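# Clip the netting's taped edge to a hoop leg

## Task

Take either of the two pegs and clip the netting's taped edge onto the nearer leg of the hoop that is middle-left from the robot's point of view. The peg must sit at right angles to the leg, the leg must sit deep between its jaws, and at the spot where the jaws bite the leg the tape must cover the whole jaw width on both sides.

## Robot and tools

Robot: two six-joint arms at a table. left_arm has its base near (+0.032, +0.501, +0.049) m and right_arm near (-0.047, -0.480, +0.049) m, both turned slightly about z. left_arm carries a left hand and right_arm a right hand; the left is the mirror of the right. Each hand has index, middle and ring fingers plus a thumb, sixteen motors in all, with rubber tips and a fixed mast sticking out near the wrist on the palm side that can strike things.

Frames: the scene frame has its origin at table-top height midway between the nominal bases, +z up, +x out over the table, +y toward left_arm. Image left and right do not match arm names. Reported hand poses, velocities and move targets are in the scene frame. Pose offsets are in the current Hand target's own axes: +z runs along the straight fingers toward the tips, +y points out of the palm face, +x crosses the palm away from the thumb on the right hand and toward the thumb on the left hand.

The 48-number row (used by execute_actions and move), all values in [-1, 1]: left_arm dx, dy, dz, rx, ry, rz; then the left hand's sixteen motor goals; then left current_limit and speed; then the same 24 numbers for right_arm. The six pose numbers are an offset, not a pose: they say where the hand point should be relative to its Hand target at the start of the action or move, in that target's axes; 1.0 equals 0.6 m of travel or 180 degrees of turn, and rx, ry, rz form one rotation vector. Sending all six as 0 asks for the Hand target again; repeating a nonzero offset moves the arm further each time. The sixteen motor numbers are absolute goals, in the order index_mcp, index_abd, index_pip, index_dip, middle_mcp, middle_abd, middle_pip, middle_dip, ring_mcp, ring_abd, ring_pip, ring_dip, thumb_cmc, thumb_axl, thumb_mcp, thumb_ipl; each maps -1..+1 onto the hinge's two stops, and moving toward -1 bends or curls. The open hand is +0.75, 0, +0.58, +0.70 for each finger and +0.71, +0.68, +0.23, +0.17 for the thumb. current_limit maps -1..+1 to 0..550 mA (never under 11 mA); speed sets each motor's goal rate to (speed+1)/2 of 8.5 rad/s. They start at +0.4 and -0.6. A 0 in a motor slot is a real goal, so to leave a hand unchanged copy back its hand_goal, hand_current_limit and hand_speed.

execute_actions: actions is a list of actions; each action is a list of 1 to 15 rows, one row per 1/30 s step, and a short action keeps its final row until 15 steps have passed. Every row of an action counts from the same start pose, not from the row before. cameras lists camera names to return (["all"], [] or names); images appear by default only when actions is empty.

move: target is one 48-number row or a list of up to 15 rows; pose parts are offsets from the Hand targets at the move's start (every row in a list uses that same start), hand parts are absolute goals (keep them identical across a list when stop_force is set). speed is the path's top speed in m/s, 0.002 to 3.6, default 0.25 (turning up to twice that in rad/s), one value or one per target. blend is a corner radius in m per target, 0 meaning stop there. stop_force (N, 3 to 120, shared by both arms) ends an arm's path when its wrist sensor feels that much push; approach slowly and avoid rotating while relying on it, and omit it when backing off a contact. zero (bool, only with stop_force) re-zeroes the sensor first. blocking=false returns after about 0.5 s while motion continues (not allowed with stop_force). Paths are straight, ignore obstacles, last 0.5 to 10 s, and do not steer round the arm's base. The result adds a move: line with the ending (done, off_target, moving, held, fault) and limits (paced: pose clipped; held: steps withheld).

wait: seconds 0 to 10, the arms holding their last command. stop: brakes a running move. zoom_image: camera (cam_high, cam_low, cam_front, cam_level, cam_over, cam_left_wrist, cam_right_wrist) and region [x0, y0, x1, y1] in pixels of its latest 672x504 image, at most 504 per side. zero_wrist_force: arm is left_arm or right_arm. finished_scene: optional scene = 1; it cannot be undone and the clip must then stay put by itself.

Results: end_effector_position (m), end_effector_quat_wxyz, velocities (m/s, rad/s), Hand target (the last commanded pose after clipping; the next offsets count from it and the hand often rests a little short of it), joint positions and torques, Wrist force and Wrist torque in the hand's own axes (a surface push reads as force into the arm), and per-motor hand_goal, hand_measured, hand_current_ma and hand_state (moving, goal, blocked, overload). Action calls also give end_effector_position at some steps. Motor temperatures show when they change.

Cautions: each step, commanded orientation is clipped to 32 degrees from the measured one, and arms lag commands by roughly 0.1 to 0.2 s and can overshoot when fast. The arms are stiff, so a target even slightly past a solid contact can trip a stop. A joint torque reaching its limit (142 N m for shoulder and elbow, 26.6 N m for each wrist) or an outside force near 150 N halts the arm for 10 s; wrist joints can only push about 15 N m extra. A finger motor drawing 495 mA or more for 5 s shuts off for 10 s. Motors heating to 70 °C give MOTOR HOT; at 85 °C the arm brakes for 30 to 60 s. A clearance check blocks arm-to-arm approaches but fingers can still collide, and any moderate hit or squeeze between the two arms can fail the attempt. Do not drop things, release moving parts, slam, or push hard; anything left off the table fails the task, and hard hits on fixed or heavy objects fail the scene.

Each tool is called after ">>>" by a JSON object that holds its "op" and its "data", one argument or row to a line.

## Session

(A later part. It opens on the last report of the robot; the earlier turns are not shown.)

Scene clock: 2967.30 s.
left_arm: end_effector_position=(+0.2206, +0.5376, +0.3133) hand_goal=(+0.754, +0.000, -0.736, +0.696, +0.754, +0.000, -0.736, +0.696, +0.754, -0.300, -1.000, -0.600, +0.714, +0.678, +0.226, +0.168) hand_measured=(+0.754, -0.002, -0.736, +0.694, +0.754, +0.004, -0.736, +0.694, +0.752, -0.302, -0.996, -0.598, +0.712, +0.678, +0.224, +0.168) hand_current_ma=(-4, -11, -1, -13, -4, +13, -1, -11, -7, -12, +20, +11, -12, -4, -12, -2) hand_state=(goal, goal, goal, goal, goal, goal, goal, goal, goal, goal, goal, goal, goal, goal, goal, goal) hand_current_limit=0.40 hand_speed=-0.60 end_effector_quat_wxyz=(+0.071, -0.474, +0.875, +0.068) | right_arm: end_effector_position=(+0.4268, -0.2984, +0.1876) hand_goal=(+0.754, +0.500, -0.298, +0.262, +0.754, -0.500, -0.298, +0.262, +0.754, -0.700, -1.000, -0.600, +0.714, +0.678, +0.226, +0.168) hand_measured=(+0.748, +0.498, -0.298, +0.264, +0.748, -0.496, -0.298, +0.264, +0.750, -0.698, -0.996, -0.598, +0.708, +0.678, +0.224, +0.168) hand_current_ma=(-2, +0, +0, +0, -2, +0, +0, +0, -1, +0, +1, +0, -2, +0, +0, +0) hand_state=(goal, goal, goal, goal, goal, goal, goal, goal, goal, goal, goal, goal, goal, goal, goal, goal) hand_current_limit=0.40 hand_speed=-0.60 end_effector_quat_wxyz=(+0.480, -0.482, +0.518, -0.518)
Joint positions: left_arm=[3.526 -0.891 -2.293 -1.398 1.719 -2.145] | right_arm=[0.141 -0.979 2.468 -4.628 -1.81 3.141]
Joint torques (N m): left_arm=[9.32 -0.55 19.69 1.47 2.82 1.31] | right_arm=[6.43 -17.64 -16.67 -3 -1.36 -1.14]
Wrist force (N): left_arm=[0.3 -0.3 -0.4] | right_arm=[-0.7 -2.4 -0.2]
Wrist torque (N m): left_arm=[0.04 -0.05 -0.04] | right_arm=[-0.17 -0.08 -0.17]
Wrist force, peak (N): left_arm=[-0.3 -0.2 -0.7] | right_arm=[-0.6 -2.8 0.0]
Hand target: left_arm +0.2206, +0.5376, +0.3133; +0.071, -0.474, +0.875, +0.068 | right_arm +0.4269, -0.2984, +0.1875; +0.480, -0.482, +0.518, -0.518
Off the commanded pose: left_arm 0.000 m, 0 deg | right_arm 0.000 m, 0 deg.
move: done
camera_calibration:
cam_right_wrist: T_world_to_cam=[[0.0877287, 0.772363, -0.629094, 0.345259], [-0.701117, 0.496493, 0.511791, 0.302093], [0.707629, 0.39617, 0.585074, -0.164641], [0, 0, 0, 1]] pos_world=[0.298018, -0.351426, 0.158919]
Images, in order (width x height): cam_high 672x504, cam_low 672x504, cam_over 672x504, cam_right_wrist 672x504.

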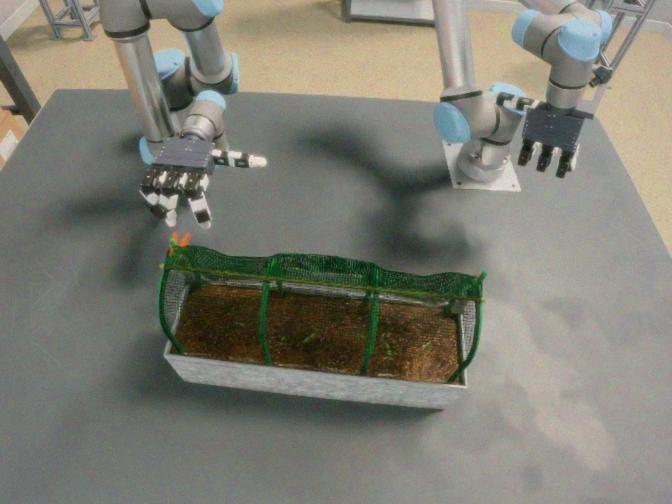

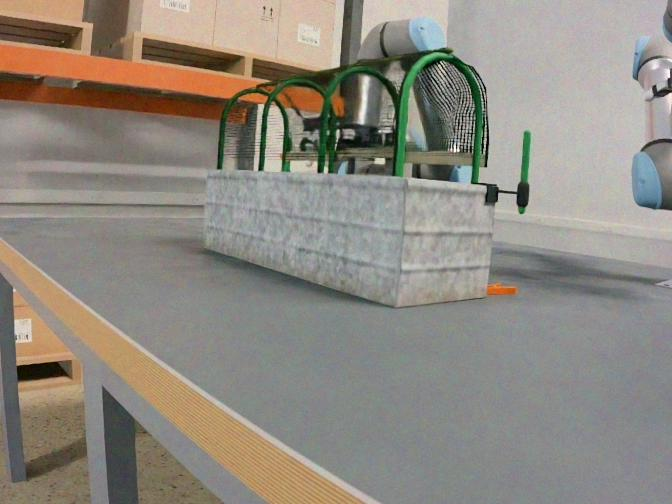

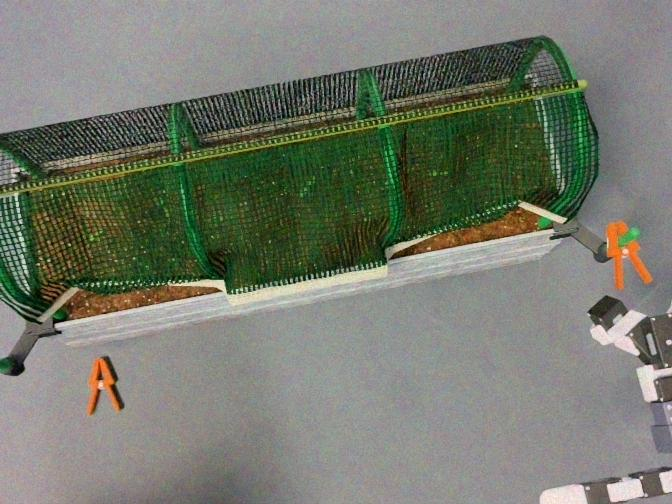

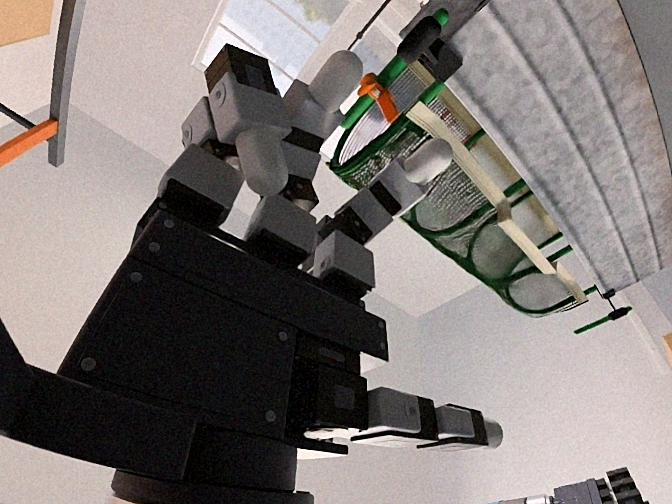

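>>> {"op": "move", "data": {
  "target": [0,0,0,0,0,0, 0.754,0,-0.737,0.696,0.754,0,-0.737,0.696,0.754,-0.3,-1,-0.6,0.714,0.678,0.226,0.168,0.4,-0.6, 0,0,0.0583,0,0,0, 0.754,0.5,-0.299,0.261,0.754,-0.5,-0.299,0.261,0.754,-0.7,-1,-0.6,0.714,0.678,0.226,0.168,0.4,-0.6],
  "speed": 0.08,
  "cameras": ["cam_over","cam_right_wrist","cam_low"]
}}

>>> {"op": "zoom_image", "data": {
  "camera": "cam_right_wrist",
  "region": [300, 20, 500, 220]
}}

>>> {"op": "zoom_image", "data": {
  "camera": "cam_over",
  "region": [570, 200, 670, 340]
}}

Scene clock: 3025.07 s.
left_arm: end_effector_position=(+0.2206, +0.5376, +0.3133) hand_goal=(+0.754, +0.000, -0.736, +0.696, +0.754, +0.000, -0.736, +0.696, +0.754, -0.300, -1.000, -0.600, +0.714, +0.678, +0.226, +0.168) hand_measured=(+0.754, -0.002, -0.736, +0.694, +0.754, +0.004, -0.736, +0.694, +0.752, -0.302, -0.996, -0.598, +0.712, +0.678, +0.224, +0.168) hand_current_ma=(-4, -11, -1, -13, -4, +13, -1, -11, -7, -12, +20, +11, -12, -4, -12, -2) hand_state=(goal, goal, goal, goal, goal, goal, goal, goal, goal, goal, goal, goal, goal, goal, goal, goal) hand_current_limit=0.40 hand_speed=-0.60 end_effector_quat_wxyz=(+0.071, -0.474, +0.875, +0.068) | right_arm: end_effector_position=(+0.4616, -0.3010, +0.1874) hand_goal=(+0.754, +0.500, -0.298, +0.262, +0.754, -0.500, -0.298, +0.262, +0.754, -0.700, -1.000, -0.600, +0.714, +0.678, +0.226, +0.168) hand_measured=(+0.748, +0.498, -0.298, +0.264, +0.748, -0.496, -0.298, +0.264, +0.750, -0.698, -0.996, -0.598, +0.708, +0.678, +0.224, +0.168) hand_current_ma=(-2, +0, +0, +0, -2, +0, +0, +0, -1, +0, +1, +0, -2, +0, +0, +0) hand_state=(goal, goal, goal, goal, goal, goal, goal, goal, goal, goal, goal, goal, goal, goal, goal, goal) hand_current_limit=0.40 hand_speed=-0.60 end_effector_quat_wxyz=(+0.480, -0.482, +0.518, -0.518)
Joint positions: left_arm=[3.526 -0.891 -2.293 -1.398 1.719 -2.145] | right_arm=[0.114 -0.966 2.389 -4.563 -1.783 3.141]
Joint torques (N m): left_arm=[8.96 -0.46 19.62 1.34 2.79 1.24] | right_arm=[-7.71 -20.37 -19.14 -0.49 1.68 -0.17]
Wrist force (N): left_arm=[0.2 0.0 -0.1] | right_arm=[-0.5 -2.4 -0.1]
Wrist torque (N m): left_arm=[0.06 -0.04 -0.06] | right_arm=[-0.18 -0.07 -0.17]
Wrist force, peak (N): left_arm=[0.6 -0.2 -0.4] | right_arm=[-0.9 -2.5 -0.8]
Hand target: left_arm +0.2206, +0.5376, +0.3133; +0.071, -0.474, +0.875, +0.068 | right_arm +0.4617, -0.3010, +0.1874; +0.480, -0.482, +0.518, -0.518
Off the commanded pose: left_arm 0.000 m, 0 deg | right_arm 0.000 m, 0 deg.
move: done
camera_calibration:
cam_right_wrist: T_world_to_cam=[[0.0878715, 0.772325, -0.62912, 0.343954], [-0.701191, 0.496547, 0.511637, 0.327904], [0.707538, 0.396175, 0.58518, -0.188144], [0, 0, 0, 1]] pos_world=[0.332819, -0.353927, 0.158719]
Images, in order (width x height): cam_low 672x504, cam_over 672x504, cam_right_wrist 672x504.

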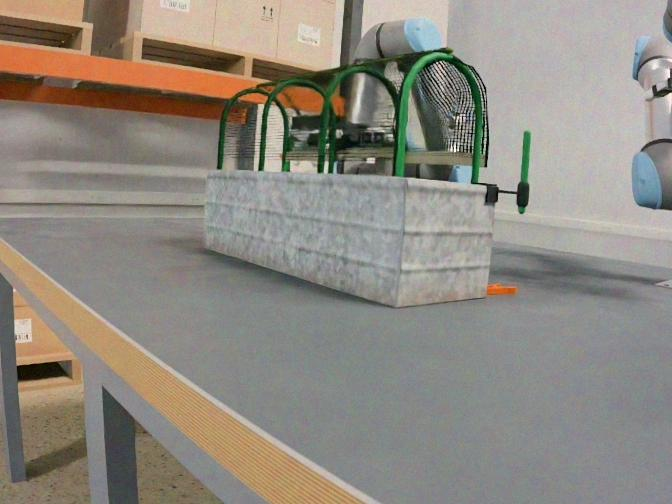

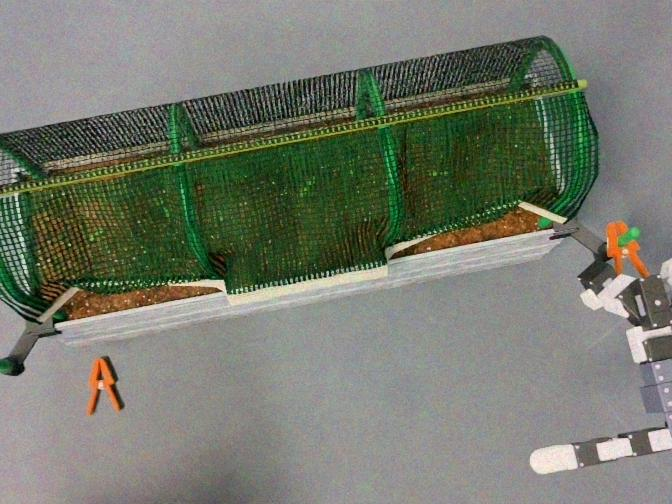

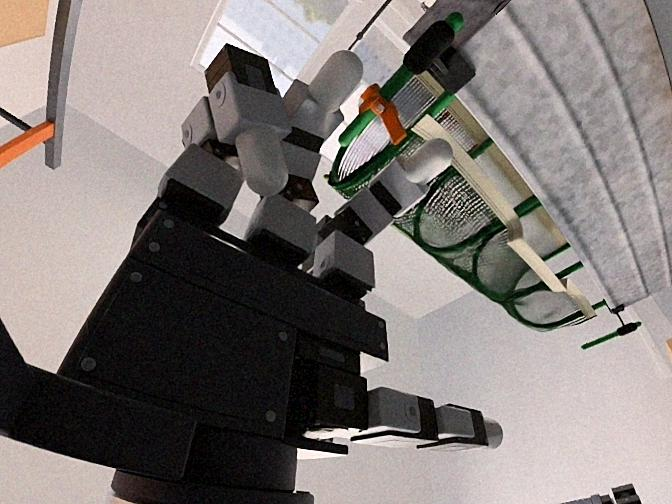

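Scaled by 2.520 from the camera's 672x504 image, which has a finer 960x720 frame.

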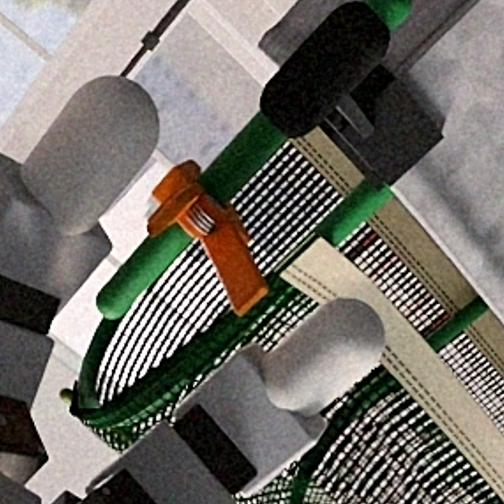

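Scaled by 3.600 from the camera's 672x504 image, which has a finer 960x720 frame.

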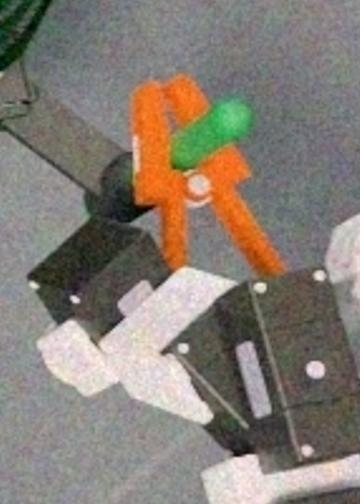

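>>> {"op": "move", "data": {
  "target": [0,0,0,0,0,0, 0.754,0,-0.737,0.696,0.754,0,-0.737,0.696,0.754,-0.3,-1,-0.6,0.714,0.678,0.226,0.168,0.4,-0.6, 0,0,0.02,0,0,0, 0.754,0.5,-0.299,0.261,0.754,-0.5,-0.299,0.261,0.754,-0.7,-1,-0.6,0.714,0.678,0.226,0.168,0.4,-0.6],
  "speed": 0.05
}}

>>> {"op": "move", "data": {
  "target": [0,0,0,0,0,0, 0.754,0,-0.737,0.696,0.754,0,-0.737,0.696,0.754,-0.3,-1,-0.6,0.714,0.678,0.226,0.168,0.4,-0.6, 0,0,0,0,0,0, 0.754,0.3,-0.299,0.261,0.754,-0.3,-0.299,0.261,0.754,-0.5,-1,-0.6,0.714,0.678,0.226,0.168,0.4,-0.85],
  "speed": 0.05,
  "cameras": ["cam_over","cam_right_wrist","cam_high"]
}}

>>> {"op": "zoom_image", "data": {
  "camera": "cam_right_wrist",
  "region": [300, 20, 500, 220]
}}

>>> {"op": "zoom_image", "data": {
  "camera": "cam_high",
  "region": [130, 170, 250, 270]
}}

>>> {"op": "zoom_image", "data": {
  "camera": "cam_over",
  "region": [570, 200, 670, 340]
}}

Scene clock: 3058.73 s.
left_arm: end_effector_position=(+0.2206, +0.5376, +0.3133) hand_goal=(+0.754, +0.000, -0.736, +0.696, +0.754, +0.000, -0.736, +0.696, +0.754, -0.300, -1.000, -0.600, +0.714, +0.678, +0.226, +0.168) hand_measured=(+0.754, -0.002, -0.736, +0.694, +0.754, +0.004, -0.736, +0.694, +0.752, -0.302, -0.996, -0.598, +0.712, +0.678, +0.224, +0.168) hand_current_ma=(-4, -11, -1, -13, -4, +13, -1, -11, -7, -12, +20, +11, -12, -4, -12, -2) hand_state=(goal, goal, goal, goal, goal, goal, goal, goal, goal, goal, goal, goal, goal, goal, goal, goal) hand_current_limit=0.40 hand_speed=-0.60 end_effector_quat_wxyz=(+0.071, -0.474, +0.875, +0.068) | right_arm: end_effector_position=(+0.4735, -0.3018, +0.1874) hand_goal=(+0.754, +0.500, -0.298, +0.262, +0.754, -0.500, -0.298, +0.262, +0.754, -0.700, -1.000, -0.600, +0.714, +0.678, +0.226, +0.168) hand_measured=(+0.748, +0.498, -0.298, +0.264, +0.748, -0.496, -0.298, +0.264, +0.750, -0.698, -0.996, -0.598, +0.708, +0.678, +0.224, +0.168) hand_current_ma=(-2, +0, +0, +0, -2, +0, +0, +0, -1, +0, +1, +0, -2, +0, +0, +0) hand_state=(goal, goal, goal, goal, goal, goal, goal, goal, goal, goal, goal, goal, goal, goal, goal, goal) hand_current_limit=0.40 hand_speed=-0.60 end_effector_quat_wxyz=(+0.480, -0.482, +0.518, -0.518)
Joint positions: left_arm=[3.526 -0.891 -2.293 -1.398 1.719 -2.145] | right_arm=[0.106 -0.96 2.361 -4.54 -1.775 3.141]
Joint torques (N m): left_arm=[8.78 -0.39 19.63 1.54 2.62 1.28] | right_arm=[-8.31 -20.99 -19.28 -0.44 1.96 -0.51]
Wrist force (N): left_arm=[-0.1 0.3 -0.2] | right_arm=[-0.6 -2.5 0.1]
Wrist torque (N m): left_arm=[0.10 -0.01 -0.09] | right_arm=[-0.20 -0.07 -0.17]
Wrist force, peak (N): left_arm=[0.3 -0.1 -0.6] | right_arm=[-0.4 -2.6 -0.2]
Hand target: left_arm +0.2206, +0.5376, +0.3133; +0.071, -0.474, +0.875, +0.068 | right_arm +0.4737, -0.3019, +0.1874; +0.480, -0.482, +0.518, -0.518
Off the commanded pose: left_arm 0.000 m, 0 deg | right_arm 0.000 m, 0 deg.
move: done

Scene clock: 3059.33 s.
left_arm: end_effector_position=(+0.2206, +0.5376, +0.3133) hand_goal=(+0.754, +0.000, -0.736, +0.696, +0.754, +0.000, -0.736, +0.696, +0.754, -0.300, -1.000, -0.600, +0.714, +0.678, +0.226, +0.168) hand_measured=(+0.754, -0.002, -0.736, +0.694, +0.754, +0.004, -0.736, +0.694, +0.752, -0.302, -0.996, -0.598, +0.712, +0.678, +0.224, +0.168) hand_current_ma=(-4, -11, -1, -13, -4, +13, -1, -11, -7, -12, +20, +11, -12, -4, -12, -2) hand_state=(goal, goal, goal, goal, goal, goal, goal, goal, goal, goal, goal, goal, goal, goal, goal, goal) hand_current_limit=0.40 hand_speed=-0.60 end_effector_quat_wxyz=(+0.071, -0.474, +0.875, +0.068) | right_arm: end_effector_position=(+0.4737, -0.3019, +0.1874) hand_goal=(+0.754, +0.300, -0.298, +0.262, +0.754, -0.300, -0.298, +0.262, +0.754, -0.500, -1.000, -0.600, +0.714, +0.678, +0.226, +0.168) hand_measured=(+0.748, +0.302, -0.298, +0.264, +0.748, -0.304, -0.298, +0.264, +0.750, -0.502, -0.996, -0.598, +0.708, +0.678, +0.224, +0.168) hand_current_ma=(-2, +0, +0, +0, -2, +0, +0, +0, -1, +0, +1, +0, -2, +0, +0, +0) hand_state=(goal, goal, goal, goal, goal, goal, goal, goal, goal, goal, goal, goal, goal, goal, goal, goal) hand_current_limit=0.40 hand_speed=-0.85 end_effector_quat_wxyz=(+0.480, -0.482, +0.518, -0.518)
Joint positions: left_arm=[3.526 -0.891 -2.293 -1.398 1.719 -2.145] | right_arm=[0.106 -0.96 2.36 -4.54 -1.774 3.141]
Joint torques (N m): left_arm=[8.98 -0.29 19.34 1.59 2.73 1.23] | right_arm=[-8.75 -21.47 -19.25 -0.44 1.83 -1.06]
Wrist force (N): left_arm=[0.2 -0.2 -0.2] | right_arm=[-0.5 -2.4 0.1]
Wrist torque (N m): left_arm=[0.05 -0.05 -0.05] | right_arm=[-0.20 -0.08 -0.17]
Wrist force, peak (N): left_arm=[0.6 0.1 -0.2] | right_arm=[-0.7 -2.5 -0.1]
Hand target: left_arm +0.2206, +0.5376, +0.3133; +0.071, -0.474, +0.875, +0.068 | right_arm +0.4737, -0.3019, +0.1874; +0.480, -0.482, +0.518, -0.518
Off the commanded pose: left_arm 0.000 m, 0 deg | right_arm 0.000 m, 0 deg.
move: done
camera_calibration:
cam_right_wrist: T_world_to_cam=[[0.0878176, 0.772364, -0.62908, 0.343612], [-0.701198, 0.496487, 0.511685, 0.336809], [0.707537, 0.396175, 0.58518, -0.196349], [0, 0, 0, 1]] pos_world=[0.344919, -0.354826, 0.158719]
Images, in order (width x height): cam_high 672x504, cam_over 672x504, cam_right_wrist 672x504.

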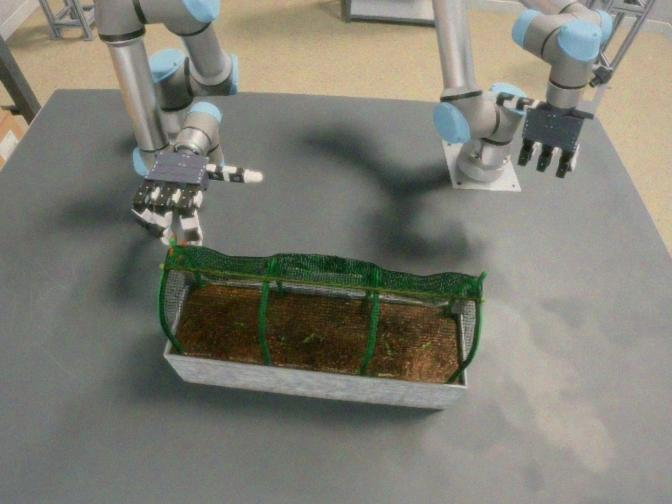

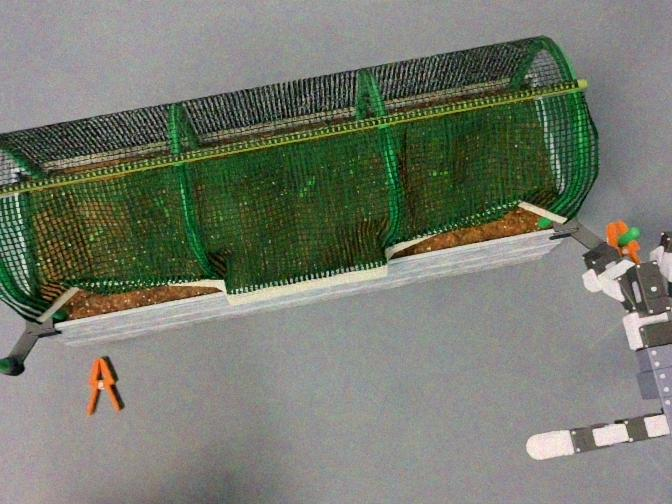

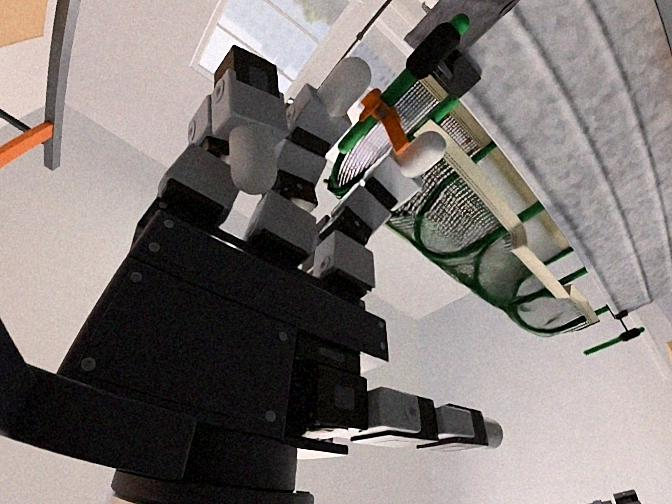

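Scaled by 2.520 from the camera's 672x504 image, which has a finer 960x720 frame.

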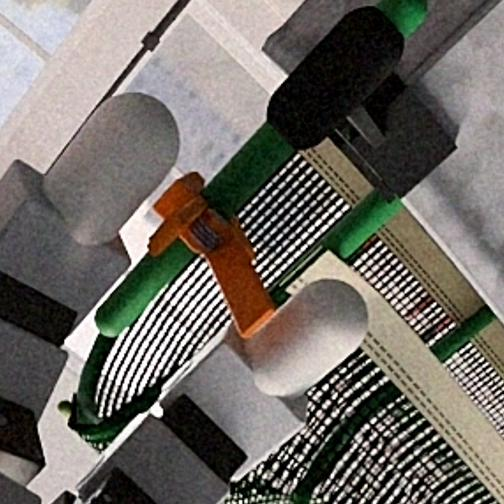

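Scaled by 4.200 from the camera's 672x504 image, which has a finer 960x720 frame.

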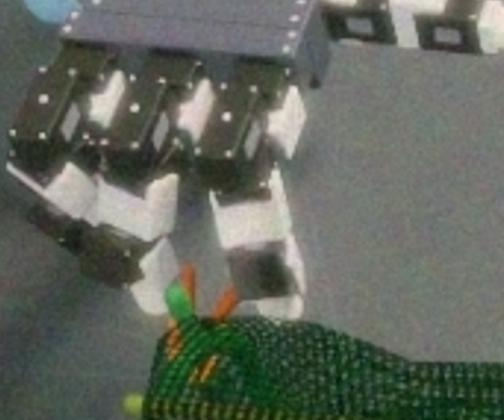

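Scaled by 3.600 from the camera's 672x504 image, which has a finer 960x720 frame.

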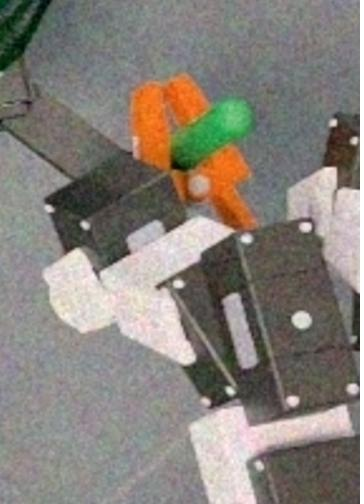

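>>> {"op": "move", "data": {
  "target": [0,0,0,0,0,0, 0.754,0,-0.737,0.696,0.754,0,-0.737,0.696,0.754,-0.3,-1,-0.6,0.714,0.678,0.226,0.168,0.4,-0.6, 0,0,-0.00917,0,0,0, 0.754,0.3,-0.299,0.261,0.754,-0.3,-0.299,0.261,0.754,-0.5,-1,-0.6,0.714,0.678,0.226,0.168,0.4,-0.85],
  "speed": 0.05
}}

>>> {"op": "move", "data": {
  "target": [0,0,0,0,0,0, 0.754,0,-0.737,0.696,0.754,0,-0.737,0.696,0.754,-0.3,-1,-0.6,0.714,0.678,0.226,0.168,0.4,-0.6, 0,0,0,0,0,0, 0.754,0.18,-0.299,0.261,0.754,-0.18,-0.299,0.261,0.754,-0.5,-1,-0.6,0.714,0.678,0.226,0.168,0.4,-0.95],
  "speed": 0.05,
  "cameras": ["cam_over","cam_right_wrist"]
}}

>>> {"op": "zoom_image", "data": {
  "camera": "cam_right_wrist",
  "region": [300, 20, 500, 220]
}}

Scene clock: 3079.90 s.
left_arm: end_effector_position=(+0.2206, +0.5376, +0.3133) hand_goal=(+0.754, +0.000, -0.736, +0.696, +0.754, +0.000, -0.736, +0.696, +0.754, -0.300, -1.000, -0.600, +0.714, +0.678, +0.226, +0.168) hand_measured=(+0.754, -0.002, -0.736, +0.694, +0.754, +0.004, -0.736, +0.694, +0.752, -0.302, -0.996, -0.598, +0.712, +0.678, +0.224, +0.168) hand_current_ma=(-4, -11, -1, -13, -4, +13, -1, -11, -7, -12, +20, +11, -12, -4, -12, -2) hand_state=(goal, goal, goal, goal, goal, goal, goal, goal, goal, goal, goal, goal, goal, goal, goal, goal) hand_current_limit=0.40 hand_speed=-0.60 end_effector_quat_wxyz=(+0.071, -0.474, +0.875, +0.068) | right_arm: end_effector_position=(+0.4684, -0.3015, +0.1874) hand_goal=(+0.754, +0.300, -0.298, +0.262, +0.754, -0.300, -0.298, +0.262, +0.754, -0.500, -1.000, -0.600, +0.714, +0.678, +0.226, +0.168) hand_measured=(+0.748, +0.302, -0.298, +0.264, +0.748, -0.304, -0.298, +0.264, +0.750, -0.502, -0.996, -0.598, +0.708, +0.678, +0.224, +0.168) hand_current_ma=(-2, +0, +0, +0, -2, +0, +0, +0, -1, +0, +1, +0, -2, +0, +0, +0) hand_state=(goal, goal, goal, goal, goal, goal, goal, goal, goal, goal, goal, goal, goal, goal, goal, goal) hand_current_limit=0.40 hand_speed=-0.85 end_effector_quat_wxyz=(+0.480, -0.482, +0.518, -0.518)
Joint positions: left_arm=[3.526 -0.891 -2.293 -1.398 1.719 -2.145] | right_arm=[0.109 -0.962 2.373 -4.55 -1.778 3.141]
Joint torques (N m): left_arm=[9.17 0.13 20.12 1.53 2.7 1.17] | right_arm=[6.06 -40.55 6.74 -2.93 -1.41 -0.68]
Wrist force (N): left_arm=[0.2 0.1 -0.2] | right_arm=[-0.5 -2.5 0.0]
Wrist torque (N m): left_arm=[0.08 -0.05 -0.05] | right_arm=[-0.20 -0.07 -0.17]
Wrist force, peak (N): left_arm=[0.5 0.0 -0.6] | right_arm=[-0.7 -2.6 0.1]
Hand target: left_arm +0.2206, +0.5376, +0.3133; +0.071, -0.474, +0.875, +0.068 | right_arm +0.4682, -0.3014, +0.1874; +0.480, -0.482, +0.518, -0.518
Off the commanded pose: left_arm 0.000 m, 0 deg | right_arm 0.000 m, 0 deg.
move: done

Scene clock: 3080.73 s.
left_arm: end_effector_position=(+0.2206, +0.5376, +0.3133) hand_goal=(+0.754, +0.000, -0.736, +0.696, +0.754, +0.000, -0.736, +0.696, +0.754, -0.300, -1.000, -0.600, +0.714, +0.678, +0.226, +0.168) hand_measured=(+0.754, -0.002, -0.736, +0.694, +0.754, +0.004, -0.736, +0.694, +0.752, -0.302, -0.996, -0.598, +0.712, +0.678, +0.224, +0.168) hand_current_ma=(-4, -11, -1, -13, -4, +13, -1, -11, -7, -12, +20, +11, -12, -4, -12, -2) hand_state=(goal, goal, goal, goal, goal, goal, goal, goal, goal, goal, goal, goal, goal, goal, goal, goal) hand_current_limit=0.40 hand_speed=-0.60 end_effector_quat_wxyz=(+0.071, -0.474, +0.875, +0.068) | right_arm: end_effector_position=(+0.4682, -0.3014, +0.1874) hand_goal=(+0.754, +0.180, -0.298, +0.262, +0.754, -0.180, -0.298, +0.262, +0.754, -0.500, -1.000, -0.600, +0.714, +0.678, +0.226, +0.168) hand_measured=(+0.748, +0.182, -0.298, +0.264, +0.748, -0.184, -0.298, +0.264, +0.750, -0.502, -0.996, -0.598, +0.708, +0.678, +0.224, +0.168) hand_current_ma=(-2, +0, +0, +0, -2, +0, +0, +0, -1, +0, +1, +0, -2, +0, +0, +0) hand_state=(goal, goal, goal, goal, goal, goal, goal, goal, goal, goal, goal, goal, goal, goal, goal, goal) hand_current_limit=0.40 hand_speed=-0.95 end_effector_quat_wxyz=(+0.480, -0.482, +0.518, -0.518)
Joint positions: left_arm=[3.526 -0.891 -2.293 -1.398 1.719 -2.145] | right_arm=[0.109 -0.962 2.373 -4.55 -1.778 3.141]
Joint torques (N m): left_arm=[9.41 0.27 19.42 1.47 2.64 1.24] | right_arm=[6.31 -40.25 6.34 -3.05 -1.27 -0.13]
Wrist force (N): left_arm=[0.2 0.0 -0.1] | right_arm=[-0.5 -2.4 -0.1]
Wrist torque (N m): left_arm=[0.06 -0.04 -0.05] | right_arm=[-0.18 -0.07 -0.17]
Wrist force, peak (N): left_arm=[0.1 -0.1 -0.6] | right_arm=[-0.6 -2.5 -0.1]
Hand target: left_arm +0.2206, +0.5376, +0.3133; +0.071, -0.474, +0.875, +0.068 | right_arm +0.4682, -0.3014, +0.1874; +0.480, -0.482, +0.518, -0.518
Off the commanded pose: left_arm 0.000 m, 0 deg | right_arm 0.000 m, 0 deg.
move: done
camera_calibration:
cam_right_wrist: T_world_to_cam=[[0.0878176, 0.772364, -0.62908, 0.343786], [-0.701198, 0.496487, 0.511685, 0.332754], [0.707537, 0.396175, 0.58518, -0.192616], [0, 0, 0, 1]] pos_world=[0.339419, -0.354426, 0.158719]
Images, in order (width x height): cam_over 672x504, cam_right_wrist 672x504.

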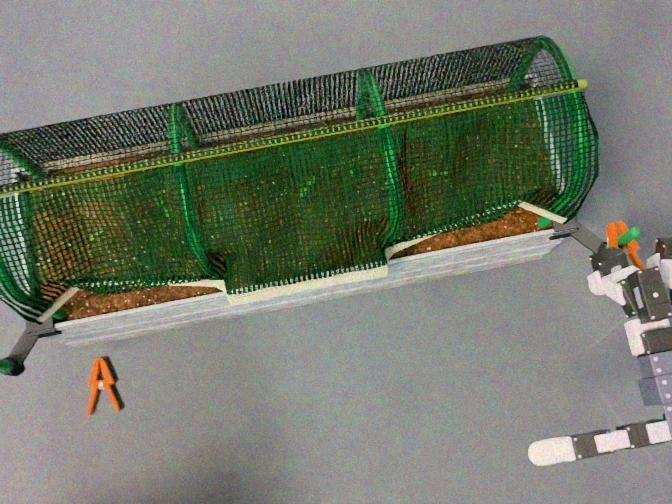

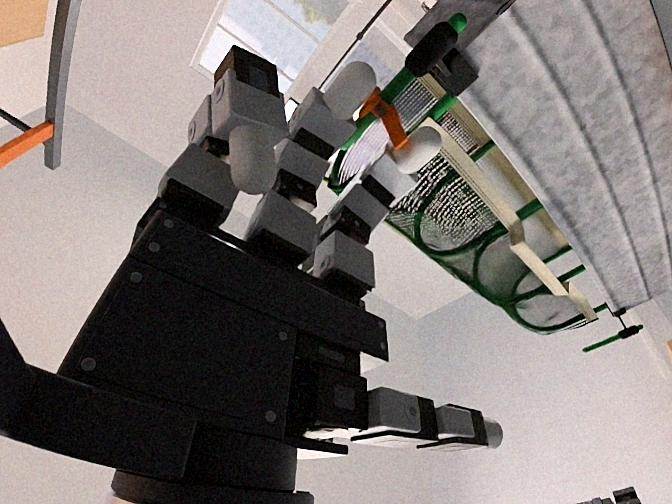

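Scaled by 2.520 from the camera's 672x504 image, which has a finer 960x720 frame.

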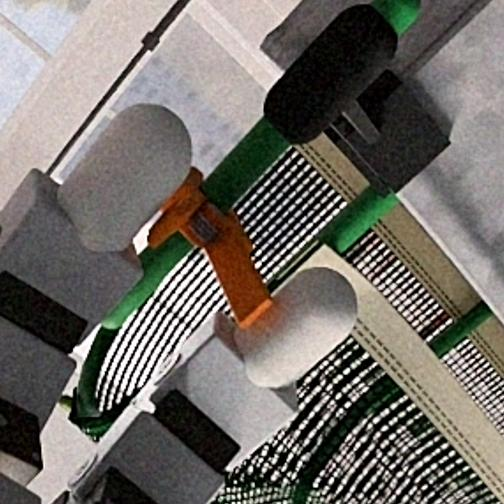

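>>> {"op": "move", "data": {
  "target": [0,0,0,0,0,0, 0.754,0,-0.737,0.696,0.754,0,-0.737,0.696,0.754,-0.3,-1,-0.6,0.714,0.678,0.226,0.168,0.4,-0.6, 0,0,0,0,0,0, 0.754,0.11,-0.299,0.261,0.754,-0.11,-0.299,0.261,0.754,-0.5,-1,-0.6,0.714,0.678,0.226,0.168,0.0,-0.96],
  "speed": 0.05,
  "cameras": ["cam_over","cam_right_wrist"]
}}

>>> {"op": "zoom_image", "data": {
  "camera": "cam_right_wrist",
  "region": [300, 20, 500, 220]
}}

Scene clock: 3092.77 s.
left_arm: end_effector_position=(+0.2206, +0.5376, +0.3133) hand_goal=(+0.754, +0.000, -0.736, +0.696, +0.754, +0.000, -0.736, +0.696, +0.754, -0.300, -1.000, -0.600, +0.714, +0.678, +0.226, +0.168) hand_measured=(+0.754, -0.002, -0.736, +0.694, +0.754, +0.004, -0.736, +0.694, +0.752, -0.302, -0.996, -0.598, +0.712, +0.678, +0.224, +0.168) hand_current_ma=(-4, -11, -1, -13, -4, +13, -1, -11, -7, -12, +20, +11, -12, -4, -12, -2) hand_state=(goal, goal, goal, goal, goal, goal, goal, goal, goal, goal, goal, goal, goal, goal, goal, goal) hand_current_limit=0.40 hand_speed=-0.60 end_effector_quat_wxyz=(+0.071, -0.474, +0.875, +0.068) | right_arm: end_effector_position=(+0.4682, -0.3014, +0.1874) hand_goal=(+0.754, +0.110, -0.298, +0.262, +0.754, -0.110, -0.298, +0.262, +0.754, -0.500, -1.000, -0.600, +0.714, +0.678, +0.226, +0.168) hand_measured=(+0.748, +0.112, -0.298, +0.264, +0.748, -0.118, -0.298, +0.264, +0.750, -0.502, -0.996, -0.598, +0.708, +0.678, +0.224, +0.168) hand_current_ma=(-2, +0, +0, +0, -2, -2, +0, +0, -1, +0, +1, +0, -2, +0, +0, +0) hand_state=(goal, goal, goal, goal, goal, goal, goal, goal, goal, goal, goal, goal, goal, goal, goal, goal) hand_current_limit=0.00 hand_speed=-0.96 end_effector_quat_wxyz=(+0.480, -0.482, +0.518, -0.518)
Joint positions: left_arm=[3.526 -0.891 -2.293 -1.398 1.719 -2.145] | right_arm=[0.109 -0.962 2.373 -4.55 -1.778 3.141]
Joint torques (N m): left_arm=[8.62 -0.63 20.03 1.62 2.63 1.26] | right_arm=[6.57 -40.11 5.86 -3.12 -1.2 0.3]
Wrist force (N): left_arm=[0.0 -0.2 0.0] | right_arm=[-0.2 -2.4 0.0]
Wrist torque (N m): left_arm=[0.02 -0.01 -0.06] | right_arm=[-0.19 -0.04 -0.17]
Wrist force, peak (N): left_arm=[0.0 -0.4 -0.7] | right_arm=[-0.4 -2.7 0.0]
Hand target: left_arm +0.2206, +0.5376, +0.3133; +0.071, -0.474, +0.875, +0.068 | right_arm +0.4682, -0.3014, +0.1874; +0.480, -0.482, +0.518, -0.518
Off the commanded pose: left_arm 0.000 m, 0 deg | right_arm 0.000 m, 0 deg.
move: done
camera_calibration:
cam_right_wrist: T_world_to_cam=[[0.0878176, 0.772364, -0.62908, 0.343786], [-0.701198, 0.496487, 0.511685, 0.332754], [0.707537, 0.396175, 0.58518, -0.192616], [0, 0, 0, 1]] pos_world=[0.339419, -0.354426, 0.158719]
Images, in order (width x height): cam_over 672x504, cam_right_wrist 672x504.

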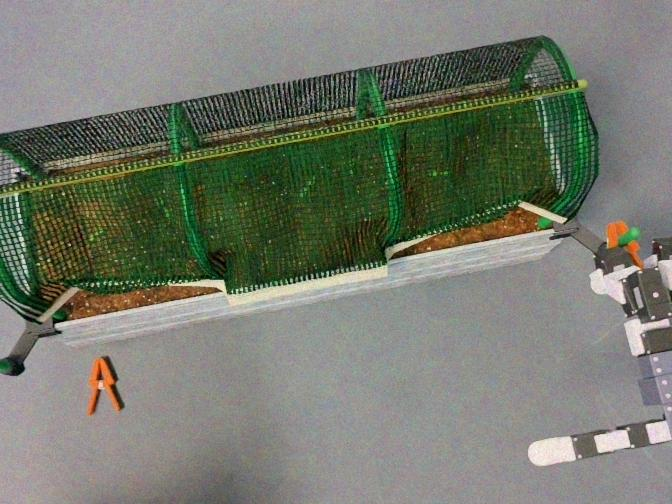

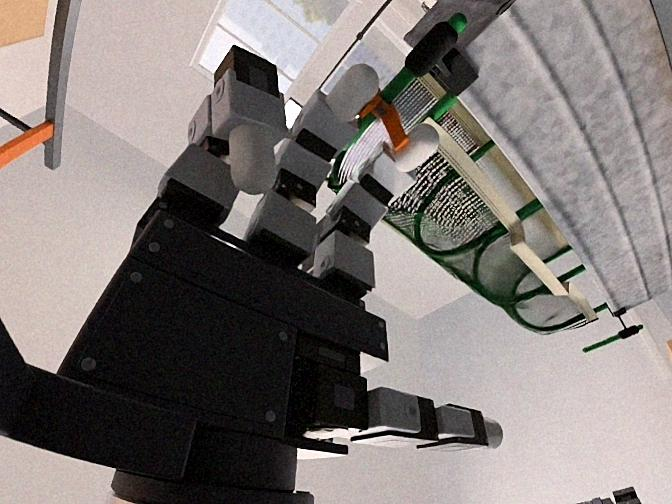

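Scaled by 2.520 from the camera's 672x504 image, which has a finer 960x720 frame.

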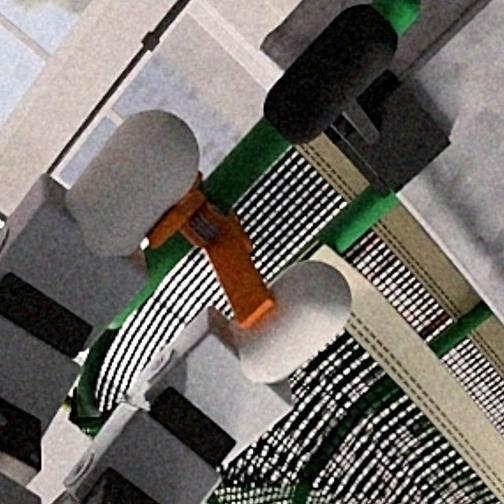

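>>> {"op": "move", "data": {
  "target": [
    [0,0,0,0,0,0, 0.754,0,-0.737,0.696,0.754,0,-0.737,0.696,0.754,-0.3,-1,-0.6,0.714,0.678,0.226,0.168,0.4,-0.6, 0,0,0,0,0,0, 0.754,0.05,-0.299,0.261,0.754,-0.05,-0.299,0.261,0.754,-0.45,-1,-0.6,0.714,0.678,0.226,0.168,0.0,-0.96]
  ],
  "speed": 0.05
}}

>>> {"op": "move", "data": {
  "target": [
    [0,0,0,0,0,0, 0.754,0,-0.737,0.696,0.754,0,-0.737,0.696,0.754,-0.3,-1,-0.6,0.714,0.678,0.226,0.168,0.4,-0.6, 0,0,0,0,0,0, 0.754,0.0,-0.299,0.261,0.754,0.0,-0.299,0.261,0.754,-0.45,-1,-0.6,0.714,0.678,0.226,0.168,0.0,-0.96]
  ],
  "speed": 0.05,
  "cameras": ["cam_over","cam_right_wrist"]
}}

>>> {"op": "zoom_image", "data": {
  "camera": "cam_right_wrist",
  "region": [300, 20, 500, 220]
}}

>>> {"op": "zoom_image", "data": {
  "camera": "cam_over",
  "region": [590, 200, 670, 300]
}}

Scene clock: 3101.83 s.
left_arm: end_effector_position=(+0.2206, +0.5376, +0.3133) hand_goal=(+0.754, +0.000, -0.736, +0.696, +0.754, +0.000, -0.736, +0.696, +0.754, -0.300, -1.000, -0.600, +0.714, +0.678, +0.226, +0.168) hand_measured=(+0.754, -0.002, -0.736, +0.694, +0.754, +0.004, -0.736, +0.694, +0.752, -0.302, -0.996, -0.598, +0.712, +0.678, +0.224, +0.168) hand_current_ma=(-4, -11, -1, -13, -4, +13, -1, -11, -7, -12, +20, +11, -12, -4, -12, -2) hand_state=(goal, goal, goal, goal, goal, goal, goal, goal, goal, goal, goal, goal, goal, goal, goal, goal) hand_current_limit=0.40 hand_speed=-0.60 end_effector_quat_wxyz=(+0.071, -0.474, +0.875, +0.068) | right_arm: end_effector_position=(+0.4682, -0.3014, +0.1874) hand_goal=(+0.754, +0.050, -0.298, +0.262, +0.754, -0.050, -0.298, +0.262, +0.754, -0.450, -1.000, -0.600, +0.714, +0.678, +0.226, +0.168) hand_measured=(+0.748, +0.070, -0.298, +0.264, +0.746, -0.084, -0.298, +0.264, +0.750, -0.452, -0.996, -0.598, +0.708, +0.678, +0.224, +0.168) hand_current_ma=(-2, +11, +0, +0, -2, -25, +0, +0, -1, +0, +1, +0, -2, +0, +0, +0) hand_state=(goal, blocked, goal, goal, goal, blocked, goal, goal, goal, goal, goal, goal, goal, goal, goal, goal) hand_current_limit=0.00 hand_speed=-0.96 end_effector_quat_wxyz=(+0.480, -0.482, +0.518, -0.518)
Joint positions: left_arm=[3.526 -0.891 -2.293 -1.398 1.719 -2.145] | right_arm=[0.109 -0.962 2.373 -4.55 -1.778 3.141]
Joint torques (N m): left_arm=[8.68 -0.4 19.27 1.57 2.63 1.18] | right_arm=[7.36 -40.61 6.83 -3.18 1.04 0.51]
Wrist force (N): left_arm=[0.0 -0.3 -0.3] | right_arm=[0.5 -2.3 0.1]
Wrist torque (N m): left_arm=[0.03 -0.02 -0.07] | right_arm=[-0.19 -0.04 -0.14]
Wrist force, peak (N): left_arm=[0.1 -0.7 -0.2] | right_arm=[-0.1 -2.6 -0.2]
Hand target: left_arm +0.2206, +0.5376, +0.3133; +0.071, -0.474, +0.875, +0.068 | right_arm +0.4682, -0.3014, +0.1874; +0.480, -0.482, +0.518, -0.518
Off the commanded pose: left_arm 0.000 m, 0 deg | right_arm 0.000 m, 0 deg.
move: done

Scene clock: 3102.33 s.
left_arm: end_effector_position=(+0.2206, +0.5376, +0.3133) hand_goal=(+0.754, +0.000, -0.736, +0.696, +0.754, +0.000, -0.736, +0.696, +0.754, -0.300, -1.000, -0.600, +0.714, +0.678, +0.226, +0.168) hand_measured=(+0.754, -0.002, -0.736, +0.694, +0.754, +0.004, -0.736, +0.694, +0.752, -0.302, -0.996, -0.598, +0.712, +0.678, +0.224, +0.168) hand_current_ma=(-4, -11, -1, -13, -4, +13, -1, -11, -7, -12, +20, +11, -12, -4, -12, -2) hand_state=(goal, goal, goal, goal, goal, goal, goal, goal, goal, goal, goal, goal, goal, goal, goal, goal) hand_current_limit=0.40 hand_speed=-0.60 end_effector_quat_wxyz=(+0.071, -0.474, +0.875, +0.068) | right_arm: end_effector_position=(+0.4682, -0.3014, +0.1874) hand_goal=(+0.754, +0.000, -0.298, +0.262, +0.754, +0.000, -0.298, +0.262, +0.754, -0.450, -1.000, -0.600, +0.714, +0.678, +0.226, +0.168) hand_measured=(+0.748, +0.050, -0.298, +0.264, +0.746, -0.068, -0.298, +0.264, +0.750, -0.452, -0.996, -0.598, +0.708, +0.678, +0.224, +0.168) hand_current_ma=(-2, +49, +0, +0, -2, -81, +0, +0, -1, +0, +1, +0, -2, +0, +0, +0) hand_state=(goal, blocked, goal, goal, goal, blocked, goal, goal, goal, goal, goal, goal, goal, goal, goal, goal) hand_current_limit=0.00 hand_speed=-0.96 end_effector_quat_wxyz=(+0.480, -0.482, +0.518, -0.518)
Joint positions: left_arm=[3.526 -0.891 -2.293 -1.398 1.719 -2.145] | right_arm=[0.109 -0.962 2.373 -4.55 -1.778 3.141]
Joint torques (N m): left_arm=[8.87 -0.48 19.71 1.46 2.63 1.16] | right_arm=[7.8 -40.1 6.12 -3.23 1.42 0.43]
Wrist force (N): left_arm=[0.3 -0.1 -0.2] | right_arm=[0.3 -2.4 -0.2]
Wrist torque (N m): left_arm=[0.04 -0.05 -0.04] | right_arm=[-0.18 -0.04 -0.15]
Wrist force, peak (N): left_arm=[0.4 -0.4 -0.4] | right_arm=[0.2 -2.6 -0.1]
Hand target: left_arm +0.2206, +0.5376, +0.3133; +0.071, -0.474, +0.875, +0.068 | right_arm +0.4682, -0.3014, +0.1874; +0.480, -0.482, +0.518, -0.518
Off the commanded pose: left_arm 0.000 m, 0 deg | right_arm 0.000 m, 0 deg.
move: done
camera_calibration:
cam_right_wrist: T_world_to_cam=[[0.0878176, 0.772364, -0.62908, 0.343786], [-0.701198, 0.496487, 0.511685, 0.332754], [0.707537, 0.396175, 0.58518, -0.192616], [0, 0, 0, 1]] pos_world=[0.339419, -0.354426, 0.158719]
Images, in order (width x height): cam_over 672x504, cam_right_wrist 672x504.

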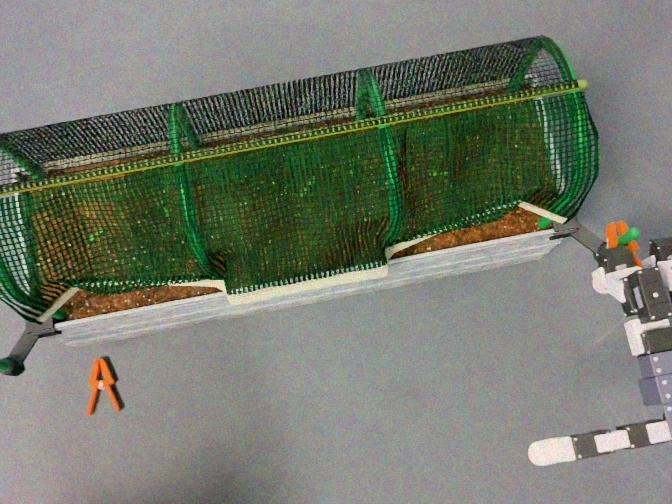

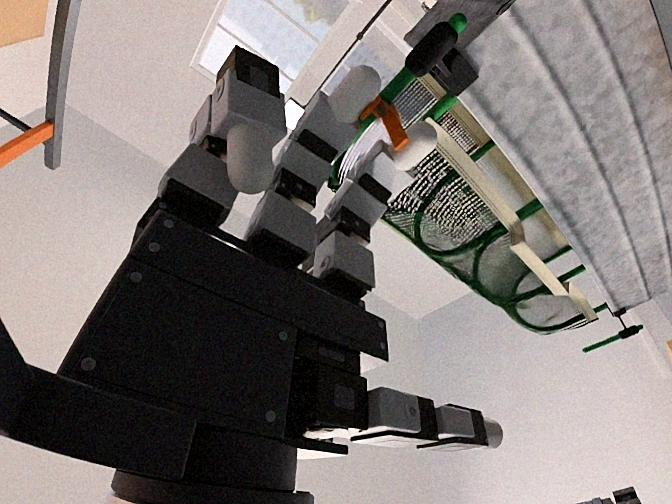

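Scaled by 2.520 from the camera's 672x504 image, which has a finer 960x720 frame.

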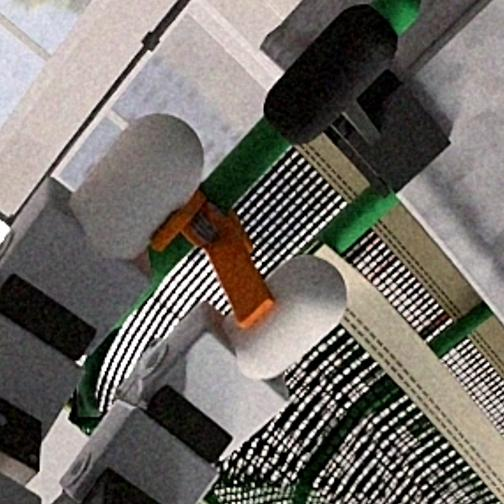

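Scaled by 5.040 from the camera's 672x504 image, which has a finer 960x720 frame.

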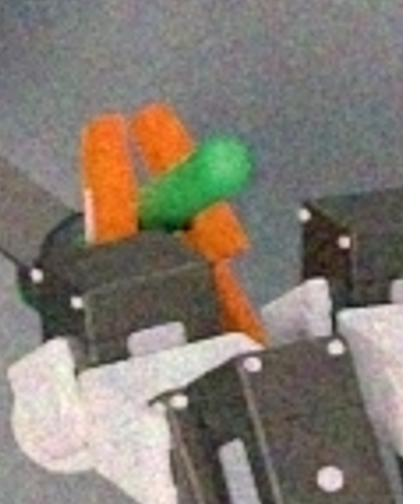

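>>> {"op": "move", "data": {
  "target": [
    [0,0,0,0,0,0, 0.754,0,-0.737,0.696,0.754,0,-0.737,0.696,0.754,-0.3,-1,-0.6,0.714,0.678,0.226,0.168,0.4,-0.6, 0,0,0,0,0,0, 0.754,-0.12,-0.299,0.261,0.754,0.11,-0.299,0.261,0.754,-0.45,-1,-0.6,0.714,0.678,0.226,0.168,0.4,-0.96]
  ],
  "speed": 0.05
}}

>>> {"op": "move", "data": {
  "target": [
    [0,0,0,0,0,0, 0.754,0,-0.737,0.696,0.754,0,-0.737,0.696,0.754,-0.3,-1,-0.6,0.714,0.678,0.226,0.168,0.4,-0.6, 0,0,0,0,0,0, 0.754,-0.24,-0.299,0.261,0.754,0.22,-0.299,0.261,0.754,-0.45,-1,-0.6,0.714,0.678,0.226,0.168,0.4,-0.96]
  ],
  "speed": 0.05,
  "cameras": ["cam_over","cam_right_wrist"]
}}

>>> {"op": "zoom_image", "data": {
  "camera": "cam_right_wrist",
  "region": [300, 20, 500, 220]
}}

>>> {"op": "zoom_image", "data": {
  "camera": "cam_over",
  "region": [590, 200, 670, 300]
}}

Scene clock: 3120.23 s.
left_arm: end_effector_position=(+0.2206, +0.5376, +0.3133) hand_goal=(+0.754, +0.000, -0.736, +0.696, +0.754, +0.000, -0.736, +0.696, +0.754, -0.300, -1.000, -0.600, +0.714, +0.678, +0.226, +0.168) hand_measured=(+0.754, -0.002, -0.736, +0.694, +0.754, +0.004, -0.736, +0.694, +0.752, -0.302, -0.996, -0.598, +0.712, +0.678, +0.224, +0.168) hand_current_ma=(-4, -11, -1, -13, -4, +13, -1, -11, -7, -12, +20, +11, -12, -4, -12, -2) hand_state=(goal, goal, goal, goal, goal, goal, goal, goal, goal, goal, goal, goal, goal, goal, goal, goal) hand_current_limit=0.40 hand_speed=-0.60 end_effector_quat_wxyz=(+0.071, -0.474, +0.875, +0.068) | right_arm: end_effector_position=(+0.4682, -0.3014, +0.1874) hand_goal=(+0.754, -0.120, -0.298, +0.262, +0.754, +0.110, -0.298, +0.262, +0.754, -0.450, -1.000, -0.600, +0.714, +0.678, +0.226, +0.168) hand_measured=(+0.748, +0.000, -0.296, +0.264, +0.746, -0.026, -0.298, +0.264, +0.750, -0.452, -0.996, -0.598, +0.708, +0.678, +0.224, +0.168) hand_current_ma=(-2, +220, +0, +0, -2, -270, +0, +0, -1, +0, +1, +0, -2, +0, +0, +0) hand_state=(goal, blocked, goal, goal, goal, blocked, goal, goal, goal, goal, goal, goal, goal, goal, goal, goal) hand_current_limit=0.40 hand_speed=-0.96 end_effector_quat_wxyz=(+0.480, -0.482, +0.518, -0.518)
Joint positions: left_arm=[3.526 -0.891 -2.293 -1.398 1.719 -2.145] | right_arm=[0.109 -0.962 2.373 -4.55 -1.778 3.141]
Joint torques (N m): left_arm=[8.68 -0.42 19.77 1.73 2.63 1.21] | right_arm=[6.58 -39.27 5.98 -2.86 1.85 0.41]
Wrist force (N): left_arm=[0.0 -0.3 -0.4] | right_arm=[-0.6 -2.3 0.3]
Wrist torque (N m): left_arm=[0.05 -0.02 -0.06] | right_arm=[-0.19 -0.05 -0.18]
Wrist force, peak (N): left_arm=[0.1 -0.3 -0.8] | right_arm=[0.0 -2.7 -0.1]
Hand target: left_arm +0.2206, +0.5376, +0.3133; +0.071, -0.474, +0.875, +0.068 | right_arm +0.4682, -0.3014, +0.1874; +0.480, -0.482, +0.518, -0.518
Off the commanded pose: left_arm 0.000 m, 0 deg | right_arm 0.000 m, 0 deg.
move: done

Scene clock: 3121.20 s.
left_arm: end_effector_position=(+0.2206, +0.5376, +0.3133) hand_goal=(+0.754, +0.000, -0.736, +0.696, +0.754, +0.000, -0.736, +0.696, +0.754, -0.300, -1.000, -0.600, +0.714, +0.678, +0.226, +0.168) hand_measured=(+0.754, -0.002, -0.736, +0.694, +0.754, +0.004, -0.736, +0.694, +0.752, -0.302, -0.996, -0.598, +0.712, +0.678, +0.224, +0.168) hand_current_ma=(-4, -11, -1, -13, -4, +13, -1, -11, -7, -12, +20, +11, -12, -4, -12, -2) hand_state=(goal, goal, goal, goal, goal, goal, goal, goal, goal, goal, goal, goal, goal, goal, goal, goal) hand_current_limit=0.40 hand_speed=-0.60 end_effector_quat_wxyz=(+0.071, -0.474, +0.875, +0.068) | right_arm: end_effector_position=(+0.4682, -0.3014, +0.1874) hand_goal=(+0.754, -0.240, -0.298, +0.262, +0.754, +0.220, -0.298, +0.262, +0.754, -0.450, -1.000, -0.600, +0.714, +0.678, +0.226, +0.168) hand_measured=(+0.748, -0.088, -0.304, +0.262, +0.746, +0.028, -0.306, +0.260, +0.750, -0.452, -0.996, -0.598, +0.708, +0.678, +0.224, +0.168) hand_current_ma=(-2, +326, -1, +0, -3, -385, -2, +0, -1, +0, +1, +0, -2, +0, +0, +0) hand_state=(goal, blocked, goal, goal, goal, blocked, goal, goal, goal, goal, goal, goal, goal, goal, goal, goal) hand_current_limit=0.40 hand_speed=-0.96 end_effector_quat_wxyz=(+0.480, -0.482, +0.518, -0.518)
Joint positions: left_arm=[3.526 -0.891 -2.293 -1.398 1.719 -2.145] | right_arm=[0.109 -0.962 2.373 -4.55 -1.778 3.141]
Joint torques (N m): left_arm=[8.81 -0.34 18.93 1.69 2.61 1.21] | right_arm=[6.7 -38.69 5.05 -2.74 1.86 0.43]
Wrist force (N): left_arm=[0.3 -0.2 -0.2] | right_arm=[-0.6 -2.3 0.0]
Wrist torque (N m): left_arm=[0.05 -0.06 -0.04] | right_arm=[-0.19 -0.07 -0.17]
Wrist force, peak (N): left_arm=[0.5 0.1 -0.6] | right_arm=[-0.7 -2.4 0.1]
Hand target: left_arm +0.2206, +0.5376, +0.3133; +0.071, -0.474, +0.875, +0.068 | right_arm +0.4682, -0.3014, +0.1874; +0.480, -0.482, +0.518, -0.518
Off the commanded pose: left_arm 0.000 m, 0 deg | right_arm 0.000 m, 0 deg.
move: done
camera_calibration:
cam_right_wrist: T_world_to_cam=[[0.0878176, 0.772364, -0.62908, 0.343786], [-0.701198, 0.496487, 0.511685, 0.332754], [0.707537, 0.396175, 0.58518, -0.192616], [0, 0, 0, 1]] pos_world=[0.339419, -0.354426, 0.158719]
Images, in order (width x height): cam_over 672x504, cam_right_wrist 672x504.

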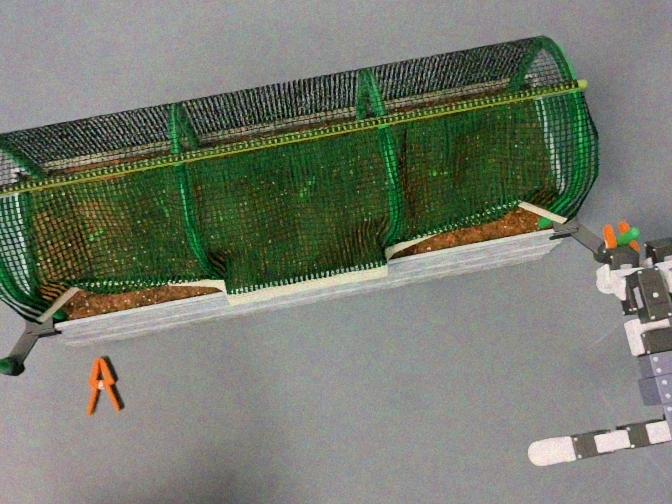

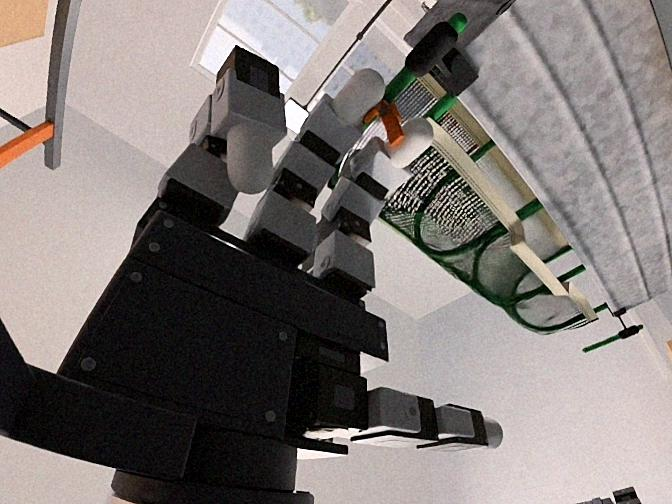

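Scaled by 2.520 from the camera's 672x504 image, which has a finer 960x720 frame.

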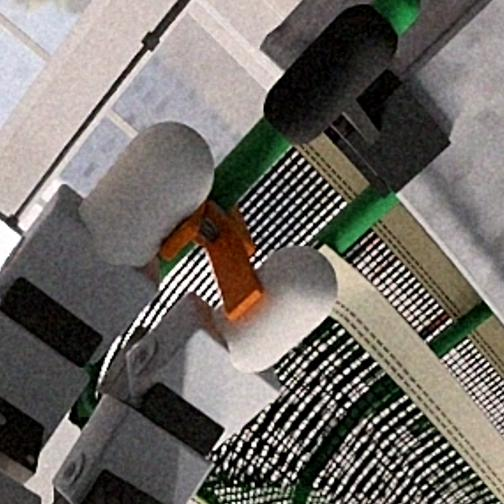

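Scaled by 5.040 from the camera's 672x504 image, which has a finer 960x720 frame.

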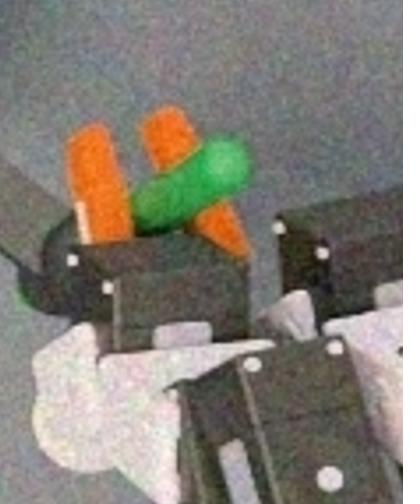

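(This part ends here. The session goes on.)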